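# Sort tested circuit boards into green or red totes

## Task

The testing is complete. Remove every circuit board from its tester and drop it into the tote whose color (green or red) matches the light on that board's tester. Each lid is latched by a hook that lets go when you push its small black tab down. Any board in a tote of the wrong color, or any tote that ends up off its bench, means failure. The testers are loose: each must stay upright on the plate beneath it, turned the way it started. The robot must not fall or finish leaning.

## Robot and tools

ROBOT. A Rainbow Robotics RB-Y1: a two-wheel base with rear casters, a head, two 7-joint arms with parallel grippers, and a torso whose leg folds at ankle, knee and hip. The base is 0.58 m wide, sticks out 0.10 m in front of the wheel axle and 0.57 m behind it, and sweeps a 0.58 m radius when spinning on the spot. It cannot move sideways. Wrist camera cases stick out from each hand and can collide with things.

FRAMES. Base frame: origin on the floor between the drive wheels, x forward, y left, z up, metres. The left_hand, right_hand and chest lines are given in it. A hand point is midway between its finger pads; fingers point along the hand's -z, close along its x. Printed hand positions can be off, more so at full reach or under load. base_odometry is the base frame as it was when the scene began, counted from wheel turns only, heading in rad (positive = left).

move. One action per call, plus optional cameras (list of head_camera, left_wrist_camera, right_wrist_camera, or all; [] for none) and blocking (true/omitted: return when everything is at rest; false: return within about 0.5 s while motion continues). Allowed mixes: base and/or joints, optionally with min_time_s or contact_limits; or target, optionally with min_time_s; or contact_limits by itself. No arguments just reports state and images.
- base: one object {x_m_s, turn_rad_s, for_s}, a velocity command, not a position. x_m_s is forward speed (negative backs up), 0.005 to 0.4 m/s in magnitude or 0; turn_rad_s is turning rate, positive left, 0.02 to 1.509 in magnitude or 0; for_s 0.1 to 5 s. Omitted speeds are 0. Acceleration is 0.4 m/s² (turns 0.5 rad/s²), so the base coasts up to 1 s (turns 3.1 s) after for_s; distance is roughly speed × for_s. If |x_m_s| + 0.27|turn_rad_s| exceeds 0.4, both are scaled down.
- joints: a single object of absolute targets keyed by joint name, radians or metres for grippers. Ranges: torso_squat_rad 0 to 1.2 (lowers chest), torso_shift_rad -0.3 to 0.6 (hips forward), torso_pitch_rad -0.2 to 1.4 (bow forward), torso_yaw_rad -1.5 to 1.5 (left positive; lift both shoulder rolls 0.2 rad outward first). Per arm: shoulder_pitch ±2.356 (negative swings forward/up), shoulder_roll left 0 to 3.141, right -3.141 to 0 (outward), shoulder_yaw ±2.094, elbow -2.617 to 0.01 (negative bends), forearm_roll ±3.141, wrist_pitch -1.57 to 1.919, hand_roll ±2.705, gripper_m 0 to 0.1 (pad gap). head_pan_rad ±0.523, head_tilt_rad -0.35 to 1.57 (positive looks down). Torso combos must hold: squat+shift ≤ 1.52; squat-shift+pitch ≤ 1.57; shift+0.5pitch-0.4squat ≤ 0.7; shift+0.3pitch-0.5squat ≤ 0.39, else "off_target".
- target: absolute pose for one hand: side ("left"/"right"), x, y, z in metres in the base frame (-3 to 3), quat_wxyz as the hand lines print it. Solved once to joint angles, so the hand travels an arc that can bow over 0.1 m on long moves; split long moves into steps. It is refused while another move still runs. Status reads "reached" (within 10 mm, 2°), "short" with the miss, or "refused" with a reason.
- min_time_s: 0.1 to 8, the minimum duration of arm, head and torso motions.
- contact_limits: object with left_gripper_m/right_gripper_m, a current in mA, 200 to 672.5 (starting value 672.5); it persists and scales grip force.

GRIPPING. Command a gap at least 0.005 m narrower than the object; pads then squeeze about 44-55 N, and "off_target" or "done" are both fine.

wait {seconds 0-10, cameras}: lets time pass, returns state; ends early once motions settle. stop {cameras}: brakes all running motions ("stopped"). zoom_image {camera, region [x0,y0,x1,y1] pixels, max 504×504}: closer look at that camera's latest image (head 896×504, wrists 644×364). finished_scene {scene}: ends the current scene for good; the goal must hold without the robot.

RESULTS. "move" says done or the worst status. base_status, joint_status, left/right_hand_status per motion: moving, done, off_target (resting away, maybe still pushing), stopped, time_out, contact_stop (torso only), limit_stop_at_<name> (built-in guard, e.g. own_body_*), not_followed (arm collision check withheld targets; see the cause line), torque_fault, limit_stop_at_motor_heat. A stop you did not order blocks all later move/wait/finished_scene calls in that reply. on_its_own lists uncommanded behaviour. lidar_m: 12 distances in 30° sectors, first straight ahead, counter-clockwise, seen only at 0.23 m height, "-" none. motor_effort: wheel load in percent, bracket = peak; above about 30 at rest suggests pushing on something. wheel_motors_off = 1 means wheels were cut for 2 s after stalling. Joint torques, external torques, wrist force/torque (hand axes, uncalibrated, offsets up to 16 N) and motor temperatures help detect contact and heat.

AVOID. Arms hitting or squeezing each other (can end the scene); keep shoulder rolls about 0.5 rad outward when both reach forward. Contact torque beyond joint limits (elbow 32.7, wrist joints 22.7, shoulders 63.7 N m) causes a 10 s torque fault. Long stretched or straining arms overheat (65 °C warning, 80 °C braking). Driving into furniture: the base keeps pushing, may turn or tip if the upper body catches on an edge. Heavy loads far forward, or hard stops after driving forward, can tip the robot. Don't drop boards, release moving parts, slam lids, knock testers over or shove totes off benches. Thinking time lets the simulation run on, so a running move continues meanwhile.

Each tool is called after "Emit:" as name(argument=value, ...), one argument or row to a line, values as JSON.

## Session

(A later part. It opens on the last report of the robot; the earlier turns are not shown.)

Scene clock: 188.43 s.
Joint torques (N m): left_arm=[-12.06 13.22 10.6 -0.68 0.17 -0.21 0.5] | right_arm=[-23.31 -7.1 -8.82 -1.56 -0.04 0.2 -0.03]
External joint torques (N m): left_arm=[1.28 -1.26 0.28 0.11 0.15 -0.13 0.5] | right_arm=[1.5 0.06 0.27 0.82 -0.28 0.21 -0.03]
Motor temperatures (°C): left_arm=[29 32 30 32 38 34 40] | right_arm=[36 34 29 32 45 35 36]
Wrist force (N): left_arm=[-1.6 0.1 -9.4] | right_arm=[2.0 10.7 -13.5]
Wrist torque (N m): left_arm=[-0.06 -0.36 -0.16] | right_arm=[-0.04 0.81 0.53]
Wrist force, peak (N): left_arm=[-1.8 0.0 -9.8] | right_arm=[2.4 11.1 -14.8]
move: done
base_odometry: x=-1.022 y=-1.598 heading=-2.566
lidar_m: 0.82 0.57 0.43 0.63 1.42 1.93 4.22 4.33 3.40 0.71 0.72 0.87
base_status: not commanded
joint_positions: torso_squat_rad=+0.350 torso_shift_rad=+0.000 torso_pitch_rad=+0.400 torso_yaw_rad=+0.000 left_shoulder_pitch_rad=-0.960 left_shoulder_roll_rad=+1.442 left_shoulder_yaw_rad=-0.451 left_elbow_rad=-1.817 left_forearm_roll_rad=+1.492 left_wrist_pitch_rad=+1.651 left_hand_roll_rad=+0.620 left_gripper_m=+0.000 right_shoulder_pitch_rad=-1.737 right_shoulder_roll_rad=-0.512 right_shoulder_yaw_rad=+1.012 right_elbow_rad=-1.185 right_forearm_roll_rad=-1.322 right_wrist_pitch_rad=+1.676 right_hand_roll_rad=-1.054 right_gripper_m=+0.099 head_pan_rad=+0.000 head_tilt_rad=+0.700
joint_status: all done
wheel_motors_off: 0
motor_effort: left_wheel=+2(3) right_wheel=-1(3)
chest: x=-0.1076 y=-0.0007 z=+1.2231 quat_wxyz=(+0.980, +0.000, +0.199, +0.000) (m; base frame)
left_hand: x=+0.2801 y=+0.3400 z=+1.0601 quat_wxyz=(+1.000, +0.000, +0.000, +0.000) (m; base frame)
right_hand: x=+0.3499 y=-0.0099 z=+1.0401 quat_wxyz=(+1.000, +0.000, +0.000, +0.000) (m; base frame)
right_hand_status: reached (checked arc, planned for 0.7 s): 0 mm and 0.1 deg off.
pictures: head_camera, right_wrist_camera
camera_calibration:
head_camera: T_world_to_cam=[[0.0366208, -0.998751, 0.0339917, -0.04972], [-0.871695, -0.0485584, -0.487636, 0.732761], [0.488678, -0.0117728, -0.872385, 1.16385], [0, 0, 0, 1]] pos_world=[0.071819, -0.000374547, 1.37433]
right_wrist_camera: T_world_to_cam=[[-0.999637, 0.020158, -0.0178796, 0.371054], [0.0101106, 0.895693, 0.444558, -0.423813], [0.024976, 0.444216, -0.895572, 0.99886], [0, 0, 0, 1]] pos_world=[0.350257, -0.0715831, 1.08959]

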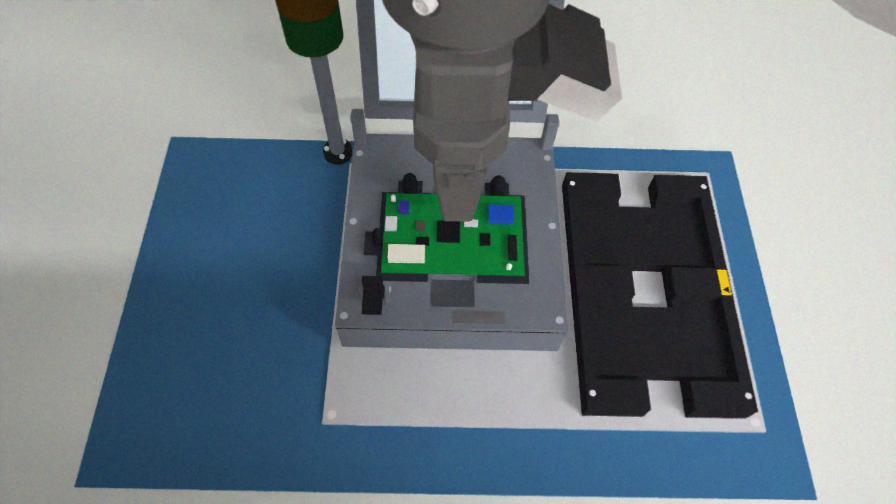

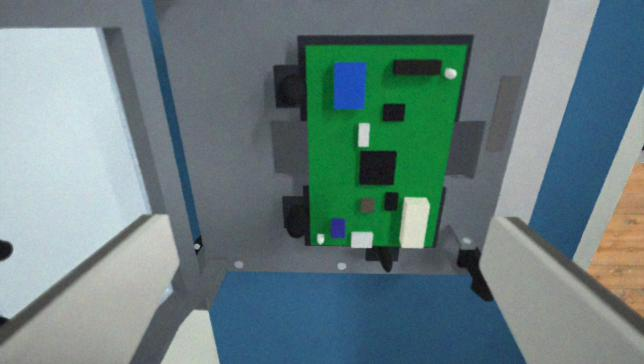

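Emit:
move(
  target={"side":"right","x":0.325,"y":-0.016,"z":0.98,"quat_wxyz":[1,0,0,0]},
  min_time_s=1,
  cameras=["head_camera","right_wrist_camera"],
)

Scene clock: 202.97 s.
Joint torques (N m): left_arm=[-12.16 13.16 10.43 -0.69 0.27 -0.2 0.45] | right_arm=[-20.71 -6.94 -8.1 -2.9 0.31 -0.22 -0.28]
External joint torques (N m): left_arm=[1.18 -1.31 0.11 0.1 0.25 -0.13 0.45] | right_arm=[2.87 -0.67 1.44 -0.05 0.07 -0.21 -0.28]
Motor temperatures (°C): left_arm=[29 32 30 32 38 34 40] | right_arm=[36 34 29 32 45 35 36]
Wrist force (N): left_arm=[-1.8 0.3 -9.3] | right_arm=[2.0 11.0 -13.1]
Wrist torque (N m): left_arm=[-0.08 -0.36 -0.16] | right_arm=[-0.07 0.82 0.53]
Wrist force, peak (N): left_arm=[-1.9 -0.1 -9.7] | right_arm=[2.2 11.0 -13.6]
move: done
base_odometry: x=-1.022 y=-1.598 heading=-2.566
lidar_m: 0.82 0.58 0.43 0.64 1.43 1.93 4.22 4.33 3.40 0.72 0.72 0.86
base_status: not commanded
joint_positions: torso_squat_rad=+0.350 torso_shift_rad=+0.000 torso_pitch_rad=+0.400 torso_yaw_rad=+0.000 left_shoulder_pitch_rad=-0.960 left_shoulder_roll_rad=+1.442 left_shoulder_yaw_rad=-0.451 left_elbow_rad=-1.817 left_forearm_roll_rad=+1.492 left_wrist_pitch_rad=+1.651 left_hand_roll_rad=+0.620 left_gripper_m=+0.000 right_shoulder_pitch_rad=-1.601 right_shoulder_roll_rad=-0.533 right_shoulder_yaw_rad=+1.069 right_elbow_rad=-1.319 right_forearm_roll_rad=-1.252 right_wrist_pitch_rad=+1.586 right_hand_roll_rad=-1.131 right_gripper_m=+0.099 head_pan_rad=+0.000 head_tilt_rad=+0.700
joint_status: all done
wheel_motors_off: 0
motor_effort: left_wheel=+3(3) right_wheel=-2(3)
chest: x=-0.1076 y=-0.0007 z=+1.2231 quat_wxyz=(+0.980, +0.000, +0.199, +0.000) (m; base frame)
left_hand: x=+0.2801 y=+0.3400 z=+1.0601 quat_wxyz=(+1.000, +0.000, +0.000, +0.000) (m; base frame)
right_hand: x=+0.3249 y=-0.0159 z=+0.9806 quat_wxyz=(+1.000, +0.000, +0.000, +0.000) (m; base frame)
right_hand_status: reached (checked arc, planned for 1.0 s): 1 mm and 0.1 deg off.
pictures: head_camera, right_wrist_camera
camera_calibration:
head_camera: T_world_to_cam=[[0.0366206, -0.998751, 0.0339918, -0.04972], [-0.871693, -0.0485583, -0.487641, 0.732762], [0.488682, -0.0117727, -0.872383, 1.16385], [0, 0, 0, 1]] pos_world=[0.0718138, -0.000374567, 1.37433]
right_wrist_camera: T_world_to_cam=[[-0.999662, 0.0194658, -0.0172169, 0.344436], [0.00978871, 0.895769, 0.444413, -0.39153], [0.0240732, 0.444094, -0.895657, 0.949167], [0, 0, 0, 1]] pos_world=[0.325303, -0.0775036, 1.03006]

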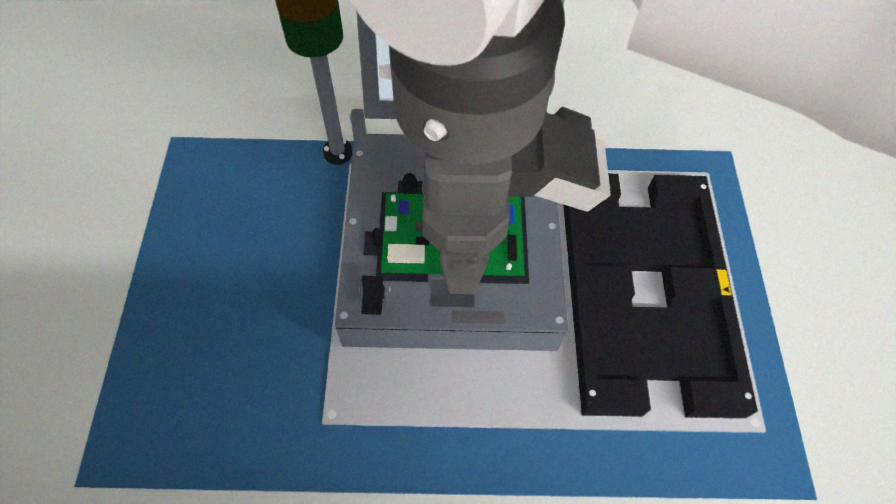

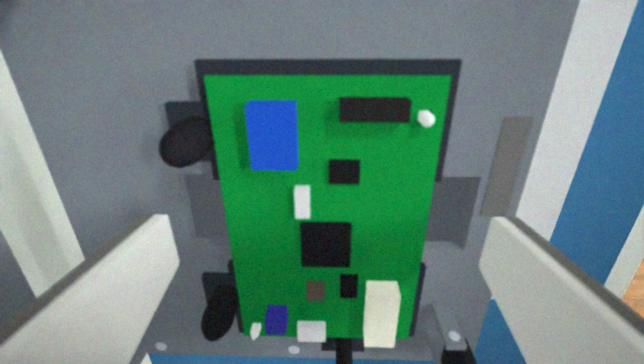

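Emit:
move(
  target={"side":"right","x":0.329,"y":-0.017,"z":0.955,"quat_wxyz":[1,0,0,0]},
  min_time_s=1,
  cameras=["right_wrist_camera"],
)

Emit:
move(
  target={"side":"right","x":0.329,"y":-0.017,"z":0.947,"quat_wxyz":[1,0,0,0]},
  min_time_s=1,
  cameras=["right_wrist_camera"],
)

Scene clock: 209.27 s.
Joint torques (N m): left_arm=[-12.19 13.17 10.44 -0.71 0.23 -0.19 0.5] | right_arm=[-20.29 -3.53 -7.54 -1.73 0.29 -0.33 0.29]
External joint torques (N m): left_arm=[1.14 -1.3 0.12 0.08 0.21 -0.12 0.5] | right_arm=[3.33 2.55 1.66 1.28 0.05 -0.32 0.29]
Motor temperatures (°C): left_arm=[29 32 30 32 38 34 40] | right_arm=[36 34 29 32 45 35 36]
Wrist force (N): left_arm=[-1.6 0.3 -9.6] | right_arm=[2.1 11.0 -13.3]
Wrist torque (N m): left_arm=[-0.08 -0.33 -0.17] | right_arm=[-0.07 0.82 0.54]
Wrist force, peak (N): left_arm=[-1.9 0.2 -9.8] | right_arm=[2.1 11.2 -13.5]
move: done
base_odometry: x=-1.022 y=-1.598 heading=-2.566
lidar_m: 0.81 0.58 0.44 0.64 1.43 1.93 4.22 4.33 3.40 0.70 0.71 0.87
base_status: not commanded
joint_positions: torso_squat_rad=+0.350 torso_shift_rad=+0.000 torso_pitch_rad=+0.400 torso_yaw_rad=+0.000 left_shoulder_pitch_rad=-0.960 left_shoulder_roll_rad=+1.442 left_shoulder_yaw_rad=-0.451 left_elbow_rad=-1.817 left_forearm_roll_rad=+1.492 left_wrist_pitch_rad=+1.651 left_hand_roll_rad=+0.620 left_gripper_m=+0.000 right_shoulder_pitch_rad=-1.571 right_shoulder_roll_rad=-0.506 right_shoulder_yaw_rad=+1.092 right_elbow_rad=-1.256 right_forearm_roll_rad=-1.222 right_wrist_pitch_rad=+1.533 right_hand_roll_rad=-1.095 right_gripper_m=+0.099 head_pan_rad=+0.000 head_tilt_rad=+0.700
joint_status: all done
wheel_motors_off: 0
motor_effort: left_wheel=+2(3) right_wheel=-3(3)
chest: x=-0.1076 y=-0.0007 z=+1.2231 quat_wxyz=(+0.980, +0.000, +0.199, +0.000) (m; base frame)
left_hand: x=+0.2801 y=+0.3400 z=+1.0601 quat_wxyz=(+1.000, +0.000, +0.000, +0.000) (m; base frame)
right_hand: x=+0.3293 y=-0.0170 z=+0.9555 quat_wxyz=(+1.000, +0.000, -0.001, +0.000) (m; base frame)
right_hand_status: reached (checked arc, planned for 1.0 s): 1 mm and 0.1 deg off.
pictures: right_wrist_camera
camera_calibration:
right_wrist_camera: T_world_to_cam=[[-0.999627, 0.0205358, -0.0180031, 0.34916], [0.0103977, 0.895752, 0.444432, -0.379583], [0.0252531, 0.44408, -0.895631, 0.926682], [0, 0, 0, 1]] pos_world=[0.329575, -0.0786786, 1.00495]

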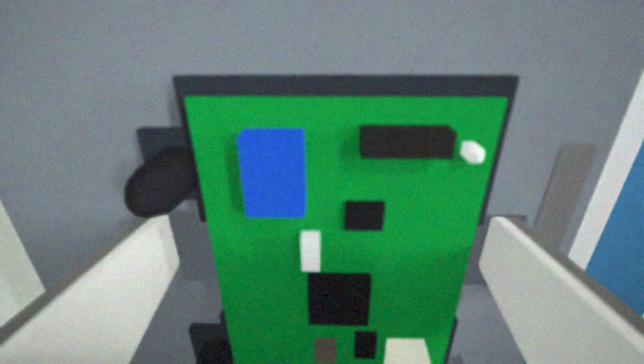

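Scene clock: 210.60 s.
Joint torques (N m): left_arm=[-12.14 13.12 10.61 -0.7 0.26 -0.25 0.49] | right_arm=[-3.6 0.13 1.82 2.46 0.04 -1.63 0.71]
External joint torques (N m): left_arm=[1.21 -1.34 0.29 0.08 0.24 -0.17 0.49] | right_arm=[20.04 6.17 10.97 5.49 -0.21 -1.62 0.71]
Motor temperatures (°C): left_arm=[29 32 30 32 38 34 40] | right_arm=[36 34 29 32 45 35 36]
Wrist force (N): left_arm=[-1.7 -0.1 -9.5] | right_arm=[-8.2 4.2 34.4]
Wrist torque (N m): left_arm=[-0.03 -0.37 -0.16] | right_arm=[0.12 -1.39 0.26]
Wrist force, peak (N): left_arm=[-1.7 -0.1 -9.7] | right_arm=[-8.6 4.5 35.5]
move: done
base_odometry: x=-1.022 y=-1.598 heading=-2.566
lidar_m: 0.83 0.57 0.43 0.64 1.42 1.93 4.22 4.34 3.39 0.70 0.72 0.87
base_status: not commanded
joint_positions: torso_squat_rad=+0.350 torso_shift_rad=-0.001 torso_pitch_rad=+0.398 torso_yaw_rad=+0.000 left_shoulder_pitch_rad=-0.960 left_shoulder_roll_rad=+1.442 left_shoulder_yaw_rad=-0.451 left_elbow_rad=-1.817 left_forearm_roll_rad=+1.492 left_wrist_pitch_rad=+1.651 left_hand_roll_rad=+0.620 left_gripper_m=+0.000 right_shoulder_pitch_rad=-1.565 right_shoulder_roll_rad=-0.498 right_shoulder_yaw_rad=+1.097 right_elbow_rad=-1.244 right_forearm_roll_rad=-1.213 right_wrist_pitch_rad=+1.517 right_hand_roll_rad=-1.088 right_gripper_m=+0.099 head_pan_rad=+0.000 head_tilt_rad=+0.700
joint_status: all done
wheel_motors_off: 0
motor_effort: left_wheel=+1(3) right_wheel=-1(3)
chest: x=-0.1085 y=-0.0007 z=+1.2232 quat_wxyz=(+0.980, +0.000, +0.198, +0.000) (m; base frame)
left_hand: x=+0.2795 y=+0.3400 z=+1.0609 quat_wxyz=(+1.000, +0.000, -0.001, +0.000) (m; base frame)
right_hand: x=+0.3301 y=-0.0163 z=+0.9509 quat_wxyz=(+1.000, +0.001, -0.004, +0.000) (m; base frame)
right_hand_status: reached (checked arc, planned for 1.0 s): 4 mm and 0.4 deg off.
pictures: right_wrist_camera
camera_calibration:
right_wrist_camera: T_world_to_cam=[[-0.999508, 0.0199137, -0.0242212, 0.355789], [0.00700822, 0.89478, 0.446452, -0.379037], [0.0305631, 0.446063, -0.89448, 0.919492], [0, 0, 0, 1]] pos_world=[0.330168, -0.0780815, 1.00031]

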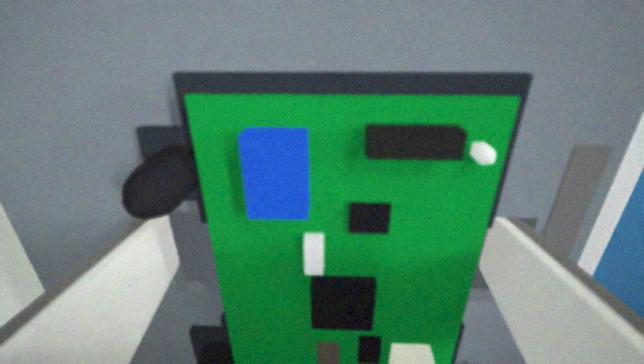

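Emit:
move(
  joints={"right_gripper_m":0.055},
  cameras=[],
)

Emit:
move(
  target={"side":"right","x":0.329,"y":-0.017,"z":0.96,"quat_wxyz":[1,0,0,0]},
  min_time_s=1,
  cameras=[],
)

Emit:
move(
  target={"side":"right","x":0.327,"y":-0.017,"z":1.03,"quat_wxyz":[1,0,0,0]},
  min_time_s=1.5,
)

Scene clock: 239.50 s.
Joint torques (N m): left_arm=[-12.36 13.19 10.72 -0.78 0.21 -0.26 0.47] | right_arm=[-21.83 -9.51 -7.85 1.46 4.64 -2.37 0.46]
External joint torques (N m): left_arm=[0.98 -1.28 0.4 0 0.19 -0.18 0.47] | right_arm=[1.73 -3.53 1.27 4.53 4.39 -2.34 0.46]
Motor temperatures (°C): left_arm=[29 32 30 32 38 34 40] | right_arm=[35 33 28 32 45 35 36]
Wrist force (N): left_arm=[-1.9 0.1 -9.5] | right_arm=[-18.7 11.3 -0.1]
Wrist torque (N m): left_arm=[-0.07 -0.38 -0.16] | right_arm=[-0.06 1.27 0.38]
Wrist force, peak (N): left_arm=[-1.8 0.3 -9.8] | right_arm=[-8.6 4.2 35.5]
move: off_target
base_odometry: x=-1.022 y=-1.598 heading=-2.566
lidar_m: 0.83 0.57 0.43 0.64 1.42 1.93 4.22 4.34 3.40 0.71 0.72 0.87
base_status: not commanded
joint_positions: torso_squat_rad=+0.350 torso_shift_rad=+0.000 torso_pitch_rad=+0.399 torso_yaw_rad=+0.000 left_shoulder_pitch_rad=-0.960 left_shoulder_roll_rad=+1.442 left_shoulder_yaw_rad=-0.451 left_elbow_rad=-1.817 left_forearm_roll_rad=+1.492 left_wrist_pitch_rad=+1.651 left_hand_roll_rad=+0.620 left_gripper_m=+0.000 right_shoulder_pitch_rad=-1.560 right_shoulder_roll_rad=-0.496 right_shoulder_yaw_rad=+1.100 right_elbow_rad=-1.243 right_forearm_roll_rad=-1.214 right_wrist_pitch_rad=+1.517 right_hand_roll_rad=-1.088 right_gripper_m=+0.070 head_pan_rad=+0.000 head_tilt_rad=+0.700
joint_status: right_gripper_m off_target (ended at +0.070, target +0.055)
wheel_motors_off: 0
motor_effort: left_wheel=+6(8) right_wheel=+0(4)
chest: x=-0.1080 y=-0.0007 z=+1.2231 quat_wxyz=(+0.980, +0.000, +0.198, +0.000) (m; base frame)
left_hand: x=+0.2798 y=+0.3400 z=+1.0604 quat_wxyz=(+1.000, +0.000, +0.000, +0.000) (m; base frame)
right_hand: x=+0.3279 y=-0.0163 z=+0.9477 quat_wxyz=(+1.000, +0.001, +0.000, +0.001) (m; base frame)
pictures: none
No camera images: "cameras" was empty.

Scene clock: 240.83 s.
Joint torques (N m): left_arm=[-12.26 13.36 10.44 -0.73 0.21 -0.18 0.52] | right_arm=[-27.17 -10.96 -11.72 -1.29 2.44 -1.15 -0.19]
External joint torques (N m): left_arm=[1.08 -1.11 0.12 0.05 0.19 -0.1 0.52] | right_arm=[-3.53 -4.85 -2.49 1.7 2.21 -1.15 -0.19]
Motor temperatures (°C): left_arm=[29 32 30 32 38 34 40] | right_arm=[35 34 28 32 45 35 36]
Wrist force (N): left_arm=[-1.8 0.2 -9.4] | right_arm=[-10.3 11.5 -15.6]
Wrist torque (N m): left_arm=[-0.07 -0.36 -0.16] | right_arm=[0.02 1.01 0.37]
Wrist force, peak (N): left_arm=[-1.4 0.0 -9.7] | right_arm=[-9.5 15.5 -22.3]
move: done
base_odometry: x=-1.022 y=-1.598 heading=-2.566
lidar_m: 0.82 0.58 0.43 0.64 1.42 1.92 4.21 4.33 3.40 0.71 0.73 0.86
base_status: not commanded
joint_positions: torso_squat_rad=+0.350 torso_shift_rad=+0.000 torso_pitch_rad=+0.400 torso_yaw_rad=+0.000 left_shoulder_pitch_rad=-0.960 left_shoulder_roll_rad=+1.442 left_shoulder_yaw_rad=-0.451 left_elbow_rad=-1.817 left_forearm_roll_rad=+1.492 left_wrist_pitch_rad=+1.651 left_hand_roll_rad=+0.620 left_gripper_m=+0.000 right_shoulder_pitch_rad=-1.576 right_shoulder_roll_rad=-0.506 right_shoulder_yaw_rad=+1.089 right_elbow_rad=-1.259 right_forearm_roll_rad=-1.229 right_wrist_pitch_rad=+1.541 right_hand_roll_rad=-1.095 right_gripper_m=+0.070 head_pan_rad=+0.000 head_tilt_rad=+0.700
joint_status: all done
wheel_motors_off: 0
motor_effort: left_wheel=+6(8) right_wheel=+2(3)
chest: x=-0.1077 y=-0.0007 z=+1.2231 quat_wxyz=(+0.980, +0.000, +0.199, +0.000) (m; base frame)
left_hand: x=+0.2800 y=+0.3400 z=+1.0602 quat_wxyz=(+1.000, +0.000, +0.000, +0.000) (m; base frame)
right_hand: x=+0.3283 y=-0.0165 z=+0.9588 quat_wxyz=(+1.000, +0.000, +0.001, +0.001) (m; base frame)
right_hand_status: reached (checked arc, planned for 1.0 s): 1 mm and 0.2 deg off.
pictures: none
No camera images: "cameras" was empty.

Scene clock: 242.67 s.
Joint torques (N m): left_arm=[-12.24 12.99 10.5 -0.62 0.24 -0.15 0.44] | right_arm=[-23.49 -7.58 -10.58 -2.6 -0.3 0.17 -0.31]
External joint torques (N m): left_arm=[1.1 -1.48 0.18 0.16 0.22 -0.08 0.44] | right_arm=[0.36 -0.8 -0.81 -0.17 -0.54 0.17 -0.31]
Motor temperatures (°C): left_arm=[29 32 30 32 38 34 40] | right_arm=[35 34 28 32 45 35 36]
Wrist force (N): left_arm=[-1.7 0.0 -9.5] | right_arm=[2.2 10.7 -13.4]
Wrist torque (N m): left_arm=[-0.06 -0.35 -0.16] | right_arm=[-0.03 0.83 0.51]
Wrist force, peak (N): left_arm=[-1.7 0.3 -9.9] | right_arm=[-9.7 11.6 -16.5]
move: done
base_odometry: x=-1.022 y=-1.598 heading=-2.566
lidar_m: 0.82 0.57 0.43 0.64 1.42 1.92 4.22 4.33 3.40 0.71 0.73 0.87
base_status: not commanded
joint_positions: torso_squat_rad=+0.350 torso_shift_rad=+0.000 torso_pitch_rad=+0.400 torso_yaw_rad=+0.000 left_shoulder_pitch_rad=-0.960 left_shoulder_roll_rad=+1.442 left_shoulder_yaw_rad=-0.451 left_elbow_rad=-1.817 left_forearm_roll_rad=+1.492 left_wrist_pitch_rad=+1.651 left_hand_roll_rad=+0.620 left_gripper_m=+0.000 right_shoulder_pitch_rad=-1.677 right_shoulder_roll_rad=-0.567 right_shoulder_yaw_rad=+1.018 right_elbow_rad=-1.352 right_forearm_roll_rad=-1.317 right_wrist_pitch_rad=+1.678 right_hand_roll_rad=-1.147 right_gripper_m=+0.070 head_pan_rad=+0.000 head_tilt_rad=+0.700
joint_status: all done
wheel_motors_off: 0
motor_effort: left_wheel=+7(7) right_wheel=+1(3)
chest: x=-0.1077 y=-0.0007 z=+1.2231 quat_wxyz=(+0.980, +0.000, +0.199, +0.000) (m; base frame)
left_hand: x=+0.2801 y=+0.3400 z=+1.0601 quat_wxyz=(+1.000, +0.000, +0.000, +0.000) (m; base frame)
right_hand: x=+0.3272 y=-0.0169 z=+1.0296 quat_wxyz=(+1.000, +0.000, +0.000, +0.000) (m; base frame)
right_hand_status: reached (checked arc, planned for 1.5 s): 0 mm and 0.1 deg off.
pictures: head_camera, left_wrist_camera, right_wrist_camera
camera_calibration:
head_camera: T_world_to_cam=[[0.0366133, -0.998751, 0.034, -0.0497253], [-0.871656, -0.0485569, -0.487706, 0.732792], [0.488748, -0.0117798, -0.872345, 1.16384], [0, 0, 0, 1]] pos_world=[0.0717376, -0.000371267, 1.37435]
left_wrist_camera: T_world_to_cam=[[0.999802, 0.0157582, -0.0121127, -0.273868], [0.0196648, -0.8728, 0.487682, -0.191471], [-0.00288691, -0.487824, -0.872937, 1.16113], [0, 0, 0, 1]] pos_world=[0.280931, 0.403626, 1.10365]
right_wrist_camera: T_world_to_cam=[[-0.999672, 0.0194838, -0.0166277, 0.346999], [0.0100928, 0.896258, 0.443418, -0.411511], [0.0235422, 0.443105, -0.896161, 0.994147], [0, 0, 0, 1]] pos_world=[0.327634, -0.0784527, 1.07916]

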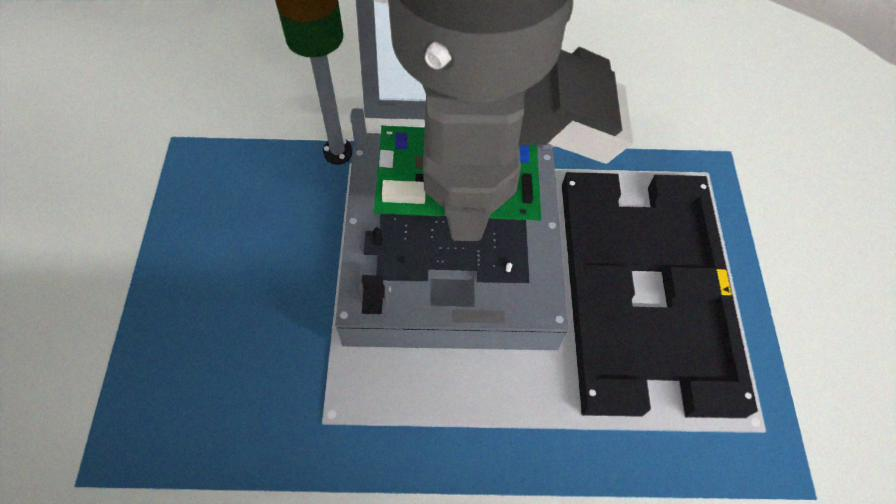

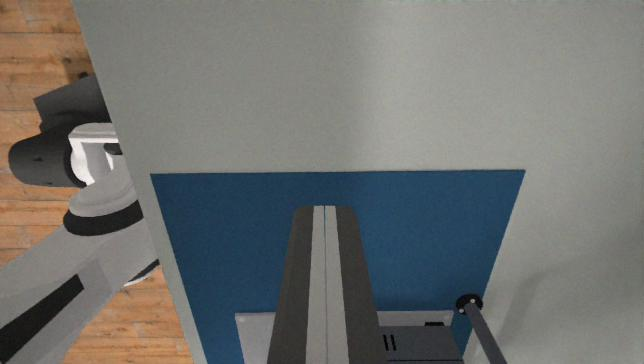

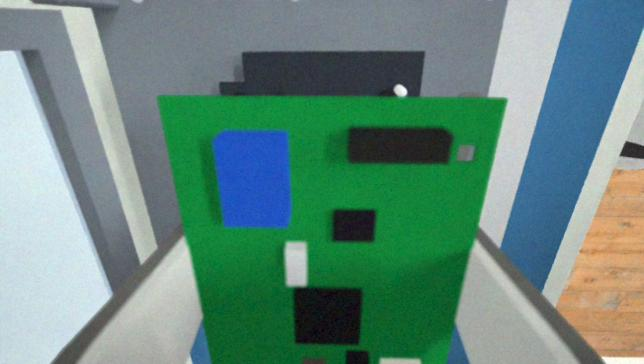

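Emit:
move(
  target={"side":"right","x":0.31,"y":-0.12,"z":1.14,"quat_wxyz":[1,0,0,0]},
  min_time_s=1.5,
  cameras=["right_wrist_camera"],
)

Emit:
move(
  base={"x_m_s":-0.4,"for_s":5},
  cameras=[],
)

Emit:
move(
  base={"turn_rad_s":0.6,"for_s":5},
  joints={"head_tilt_rad":0.2},
  cameras=["head_camera","right_wrist_camera"],
)

Scene clock: 259.37 s.
Joint torques (N m): left_arm=[-12.28 13.31 10.57 -0.69 0.19 -0.16 0.48] | right_arm=[-21 -8.24 -10.58 -0.91 -0.23 0.07 0.34]
External joint torques (N m): left_arm=[1.06 -1.16 0.25 0.09 0.17 -0.09 0.48] | right_arm=[0.63 -0.14 -0.31 -0.21 -0.46 0.07 0.34]
Motor temperatures (°C): left_arm=[29 32 30 32 38 34 40] | right_arm=[36 34 29 32 45 35 36]
Wrist force (N): left_arm=[-1.6 0.1 -9.3] | right_arm=[2.2 10.9 -13.6]
Wrist torque (N m): left_arm=[-0.05 -0.36 -0.16] | right_arm=[-0.07 0.84 0.53]
Wrist force, peak (N): left_arm=[-1.5 0.1 -9.9] | right_arm=[2.2 11.2 -13.9]
move: done
base_odometry: x=-1.022 y=-1.598 heading=-2.566
lidar_m: 0.82 0.58 0.44 0.63 1.43 1.93 4.22 4.33 3.41 0.71 0.73 0.86
base_status: not commanded
joint_positions: torso_squat_rad=+0.350 torso_shift_rad=+0.000 torso_pitch_rad=+0.400 torso_yaw_rad=+0.000 left_shoulder_pitch_rad=-0.960 left_shoulder_roll_rad=+1.442 left_shoulder_yaw_rad=-0.451 left_elbow_rad=-1.817 left_forearm_roll_rad=+1.492 left_wrist_pitch_rad=+1.651 left_hand_roll_rad=+0.620 left_gripper_m=+0.000 right_shoulder_pitch_rad=-1.709 right_shoulder_roll_rad=-0.938 right_shoulder_yaw_rad=+0.841 right_elbow_rad=-1.653 right_forearm_roll_rad=-1.548 right_wrist_pitch_rad=+1.882 right_hand_roll_rad=-1.138 right_gripper_m=+0.070 head_pan_rad=+0.000 head_tilt_rad=+0.700
joint_status: all done
wheel_motors_off: 0
motor_effort: left_wheel=+6(8) right_wheel=+1(3)
chest: x=-0.1076 y=-0.0007 z=+1.2231 quat_wxyz=(+0.980, +0.000, +0.199, +0.000) (m; base frame)
left_hand: x=+0.2801 y=+0.3400 z=+1.0601 quat_wxyz=(+1.000, +0.000, +0.000, +0.000) (m; base frame)
right_hand: x=+0.3100 y=-0.1200 z=+1.1399 quat_wxyz=(+1.000, +0.000, +0.000, +0.000) (m; base frame)
right_hand_status: reached (checked arc, planned for 1.5 s): 0 mm and 0.0 deg off.
pictures: right_wrist_camera
camera_calibration:
right_wrist_camera: T_world_to_cam=[[-0.999652, 0.0202766, -0.0168779, 0.334038], [0.0106776, 0.895974, 0.443979, -0.36873], [0.0241245, 0.443644, -0.895878, 1.13869], [0, 0, 0, 1]] pos_world=[0.310389, -0.181575, 1.18948]

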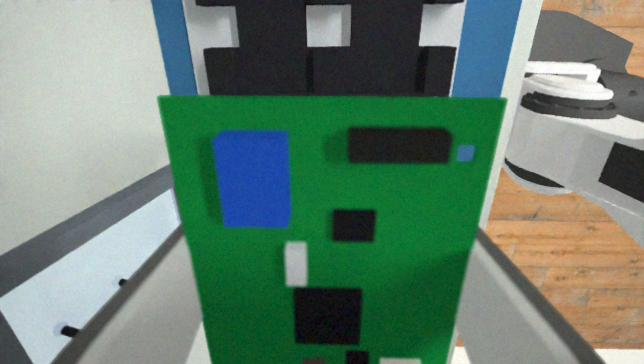

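Scene clock: 265.83 s.
Joint torques (N m): left_arm=[-12.39 13.32 10.42 -0.67 0.21 -0.28 0.49] | right_arm=[-20.56 -7.97 -10.32 -0.49 -0.2 -0.04 0.29]
External joint torques (N m): left_arm=[0.95 -1.15 0.1 0.11 0.19 -0.21 0.49] | right_arm=[1.07 0.13 -0.05 0.2 -0.43 -0.04 0.29]
Motor temperatures (°C): left_arm=[29 32 30 32 38 34 40] | right_arm=[36 34 29 32 45 35 36]
Wrist force (N): left_arm=[-1.6 0.3 -9.4] | right_arm=[2.2 11.1 -13.5]
Wrist torque (N m): left_arm=[-0.08 -0.35 -0.17] | right_arm=[-0.09 0.84 0.54]
Wrist force, peak (N): left_arm=[-1.6 0.0 -9.9] | right_arm=[2.5 11.0 -14.1]
move: done
base_odometry: x=+0.655 y=-0.509 heading=-2.566
lidar_m: 2.21 1.94 1.40 1.34 1.39 1.87 2.22 2.30 3.16 3.30 3.39 2.26
base_status: done (sent for 5 of 5 s)
joint_positions: torso_squat_rad=+0.350 torso_shift_rad=+0.000 torso_pitch_rad=+0.400 torso_yaw_rad=+0.000 left_shoulder_pitch_rad=-0.960 left_shoulder_roll_rad=+1.442 left_shoulder_yaw_rad=-0.451 left_elbow_rad=-1.817 left_forearm_roll_rad=+1.492 left_wrist_pitch_rad=+1.651 left_hand_roll_rad=+0.620 left_gripper_m=+0.000 right_shoulder_pitch_rad=-1.709 right_shoulder_roll_rad=-0.938 right_shoulder_yaw_rad=+0.841 right_elbow_rad=-1.653 right_forearm_roll_rad=-1.548 right_wrist_pitch_rad=+1.882 right_hand_roll_rad=-1.138 right_gripper_m=+0.070 head_pan_rad=+0.000 head_tilt_rad=+0.700
joint_status: not commanded
wheel_motors_off: 0
motor_effort: left_wheel=+3(30) right_wheel=-3(25)
chest: x=-0.1076 y=-0.0007 z=+1.2231 quat_wxyz=(+0.980, +0.000, +0.199, +0.000) (m; base frame)
left_hand: x=+0.2801 y=+0.3400 z=+1.0601 quat_wxyz=(+1.000, +0.000, +0.000, +0.000) (m; base frame)
right_hand: x=+0.3101 y=-0.1199 z=+1.1400 quat_wxyz=(+1.000, +0.000, +0.000, +0.000) (m; base frame)
pictures: none
No camera images: "cameras" was empty.

Scene clock: 272.33 s.
Joint torques (N m): left_arm=[-12.31 13.31 10.56 -0.73 0.2 -0.24 0.51] | right_arm=[-20.61 -7.99 -10.18 -0.57 -0.13 0.11 0.4]
External joint torques (N m): left_arm=[1.02 -1.16 0.24 0.05 0.18 -0.16 0.51] | right_arm=[1.03 0.11 0.09 0.13 -0.35 0.12 0.4]
Motor temperatures (°C): left_arm=[29 32 30 32 38 34 40] | right_arm=[36 34 29 32 45 35 36]
Wrist force (N): left_arm=[-1.7 0.1 -9.5] | right_arm=[2.0 11.0 -13.7]
Wrist torque (N m): left_arm=[-0.06 -0.36 -0.16] | right_arm=[-0.09 0.81 0.52]
Wrist force, peak (N): left_arm=[-1.6 0.2 -9.8] | right_arm=[2.2 11.2 -13.9]
move: done
base_odometry: x=+0.655 y=-0.509 heading=+0.434
lidar_m: 2.22 2.22 3.15 3.28 3.31 2.36 2.26 2.22 1.49 1.34 1.35 1.65
base_status: done (sent for 5 of 5 s)
joint_positions: torso_squat_rad=+0.350 torso_shift_rad=+0.000 torso_pitch_rad=+0.400 torso_yaw_rad=+0.000 left_shoulder_pitch_rad=-0.960 left_shoulder_roll_rad=+1.442 left_shoulder_yaw_rad=-0.451 left_elbow_rad=-1.817 left_forearm_roll_rad=+1.492 left_wrist_pitch_rad=+1.651 left_hand_roll_rad=+0.620 left_gripper_m=+0.000 right_shoulder_pitch_rad=-1.709 right_shoulder_roll_rad=-0.938 right_shoulder_yaw_rad=+0.841 right_elbow_rad=-1.653 right_forearm_roll_rad=-1.548 right_wrist_pitch_rad=+1.882 right_hand_roll_rad=-1.138 right_gripper_m=+0.070 head_pan_rad=+0.000 head_tilt_rad=+0.200
joint_status: all done
wheel_motors_off: 0
motor_effort: left_wheel=+0(26) right_wheel=+3(26)
chest: x=-0.1076 y=-0.0007 z=+1.2231 quat_wxyz=(+0.980, +0.000, +0.199, +0.000) (m; base frame)
left_hand: x=+0.2801 y=+0.3400 z=+1.0601 quat_wxyz=(+1.000, +0.000, +0.000, +0.000) (m; base frame)
right_hand: x=+0.3101 y=-0.1199 z=+1.1400 quat_wxyz=(+1.000, +0.000, +0.000, +0.000) (m; base frame)
pictures: head_camera, right_wrist_camera
camera_calibration:
head_camera: T_world_to_cam=[[0.0153639, -0.998761, 0.0473297, -0.0685742], [-0.53121, -0.0482558, -0.845865, 1.23706], [0.847101, -0.0121463, -0.531293, 0.690145], [0, 0, 0, 1]] pos_world=[0.0735689, -0.000411397, 1.4163]
right_wrist_camera: T_world_to_cam=[[-0.999651, 0.0202119, -0.017033, 0.334252], [0.0105493, 0.895949, 0.444031, -0.368797], [0.0242354, 0.443696, -0.895849, 1.13869], [0, 0, 0, 1]] pos_world=[0.310429, -0.181565, 1.18954]

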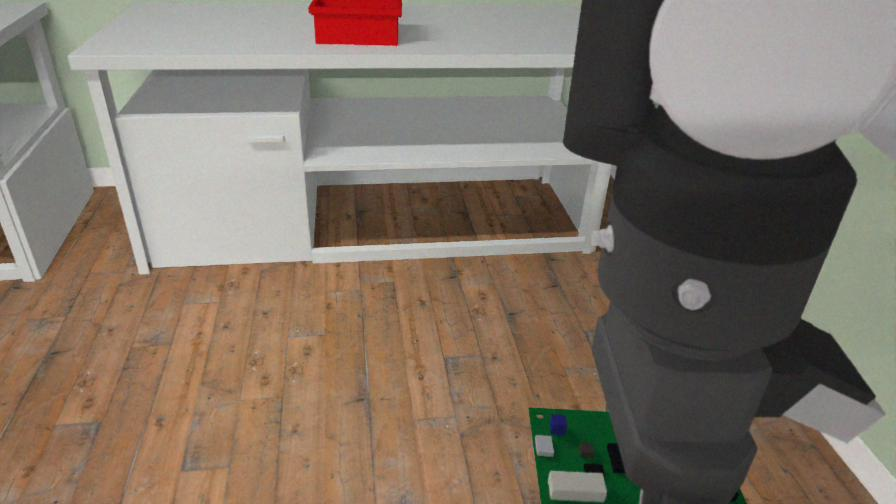

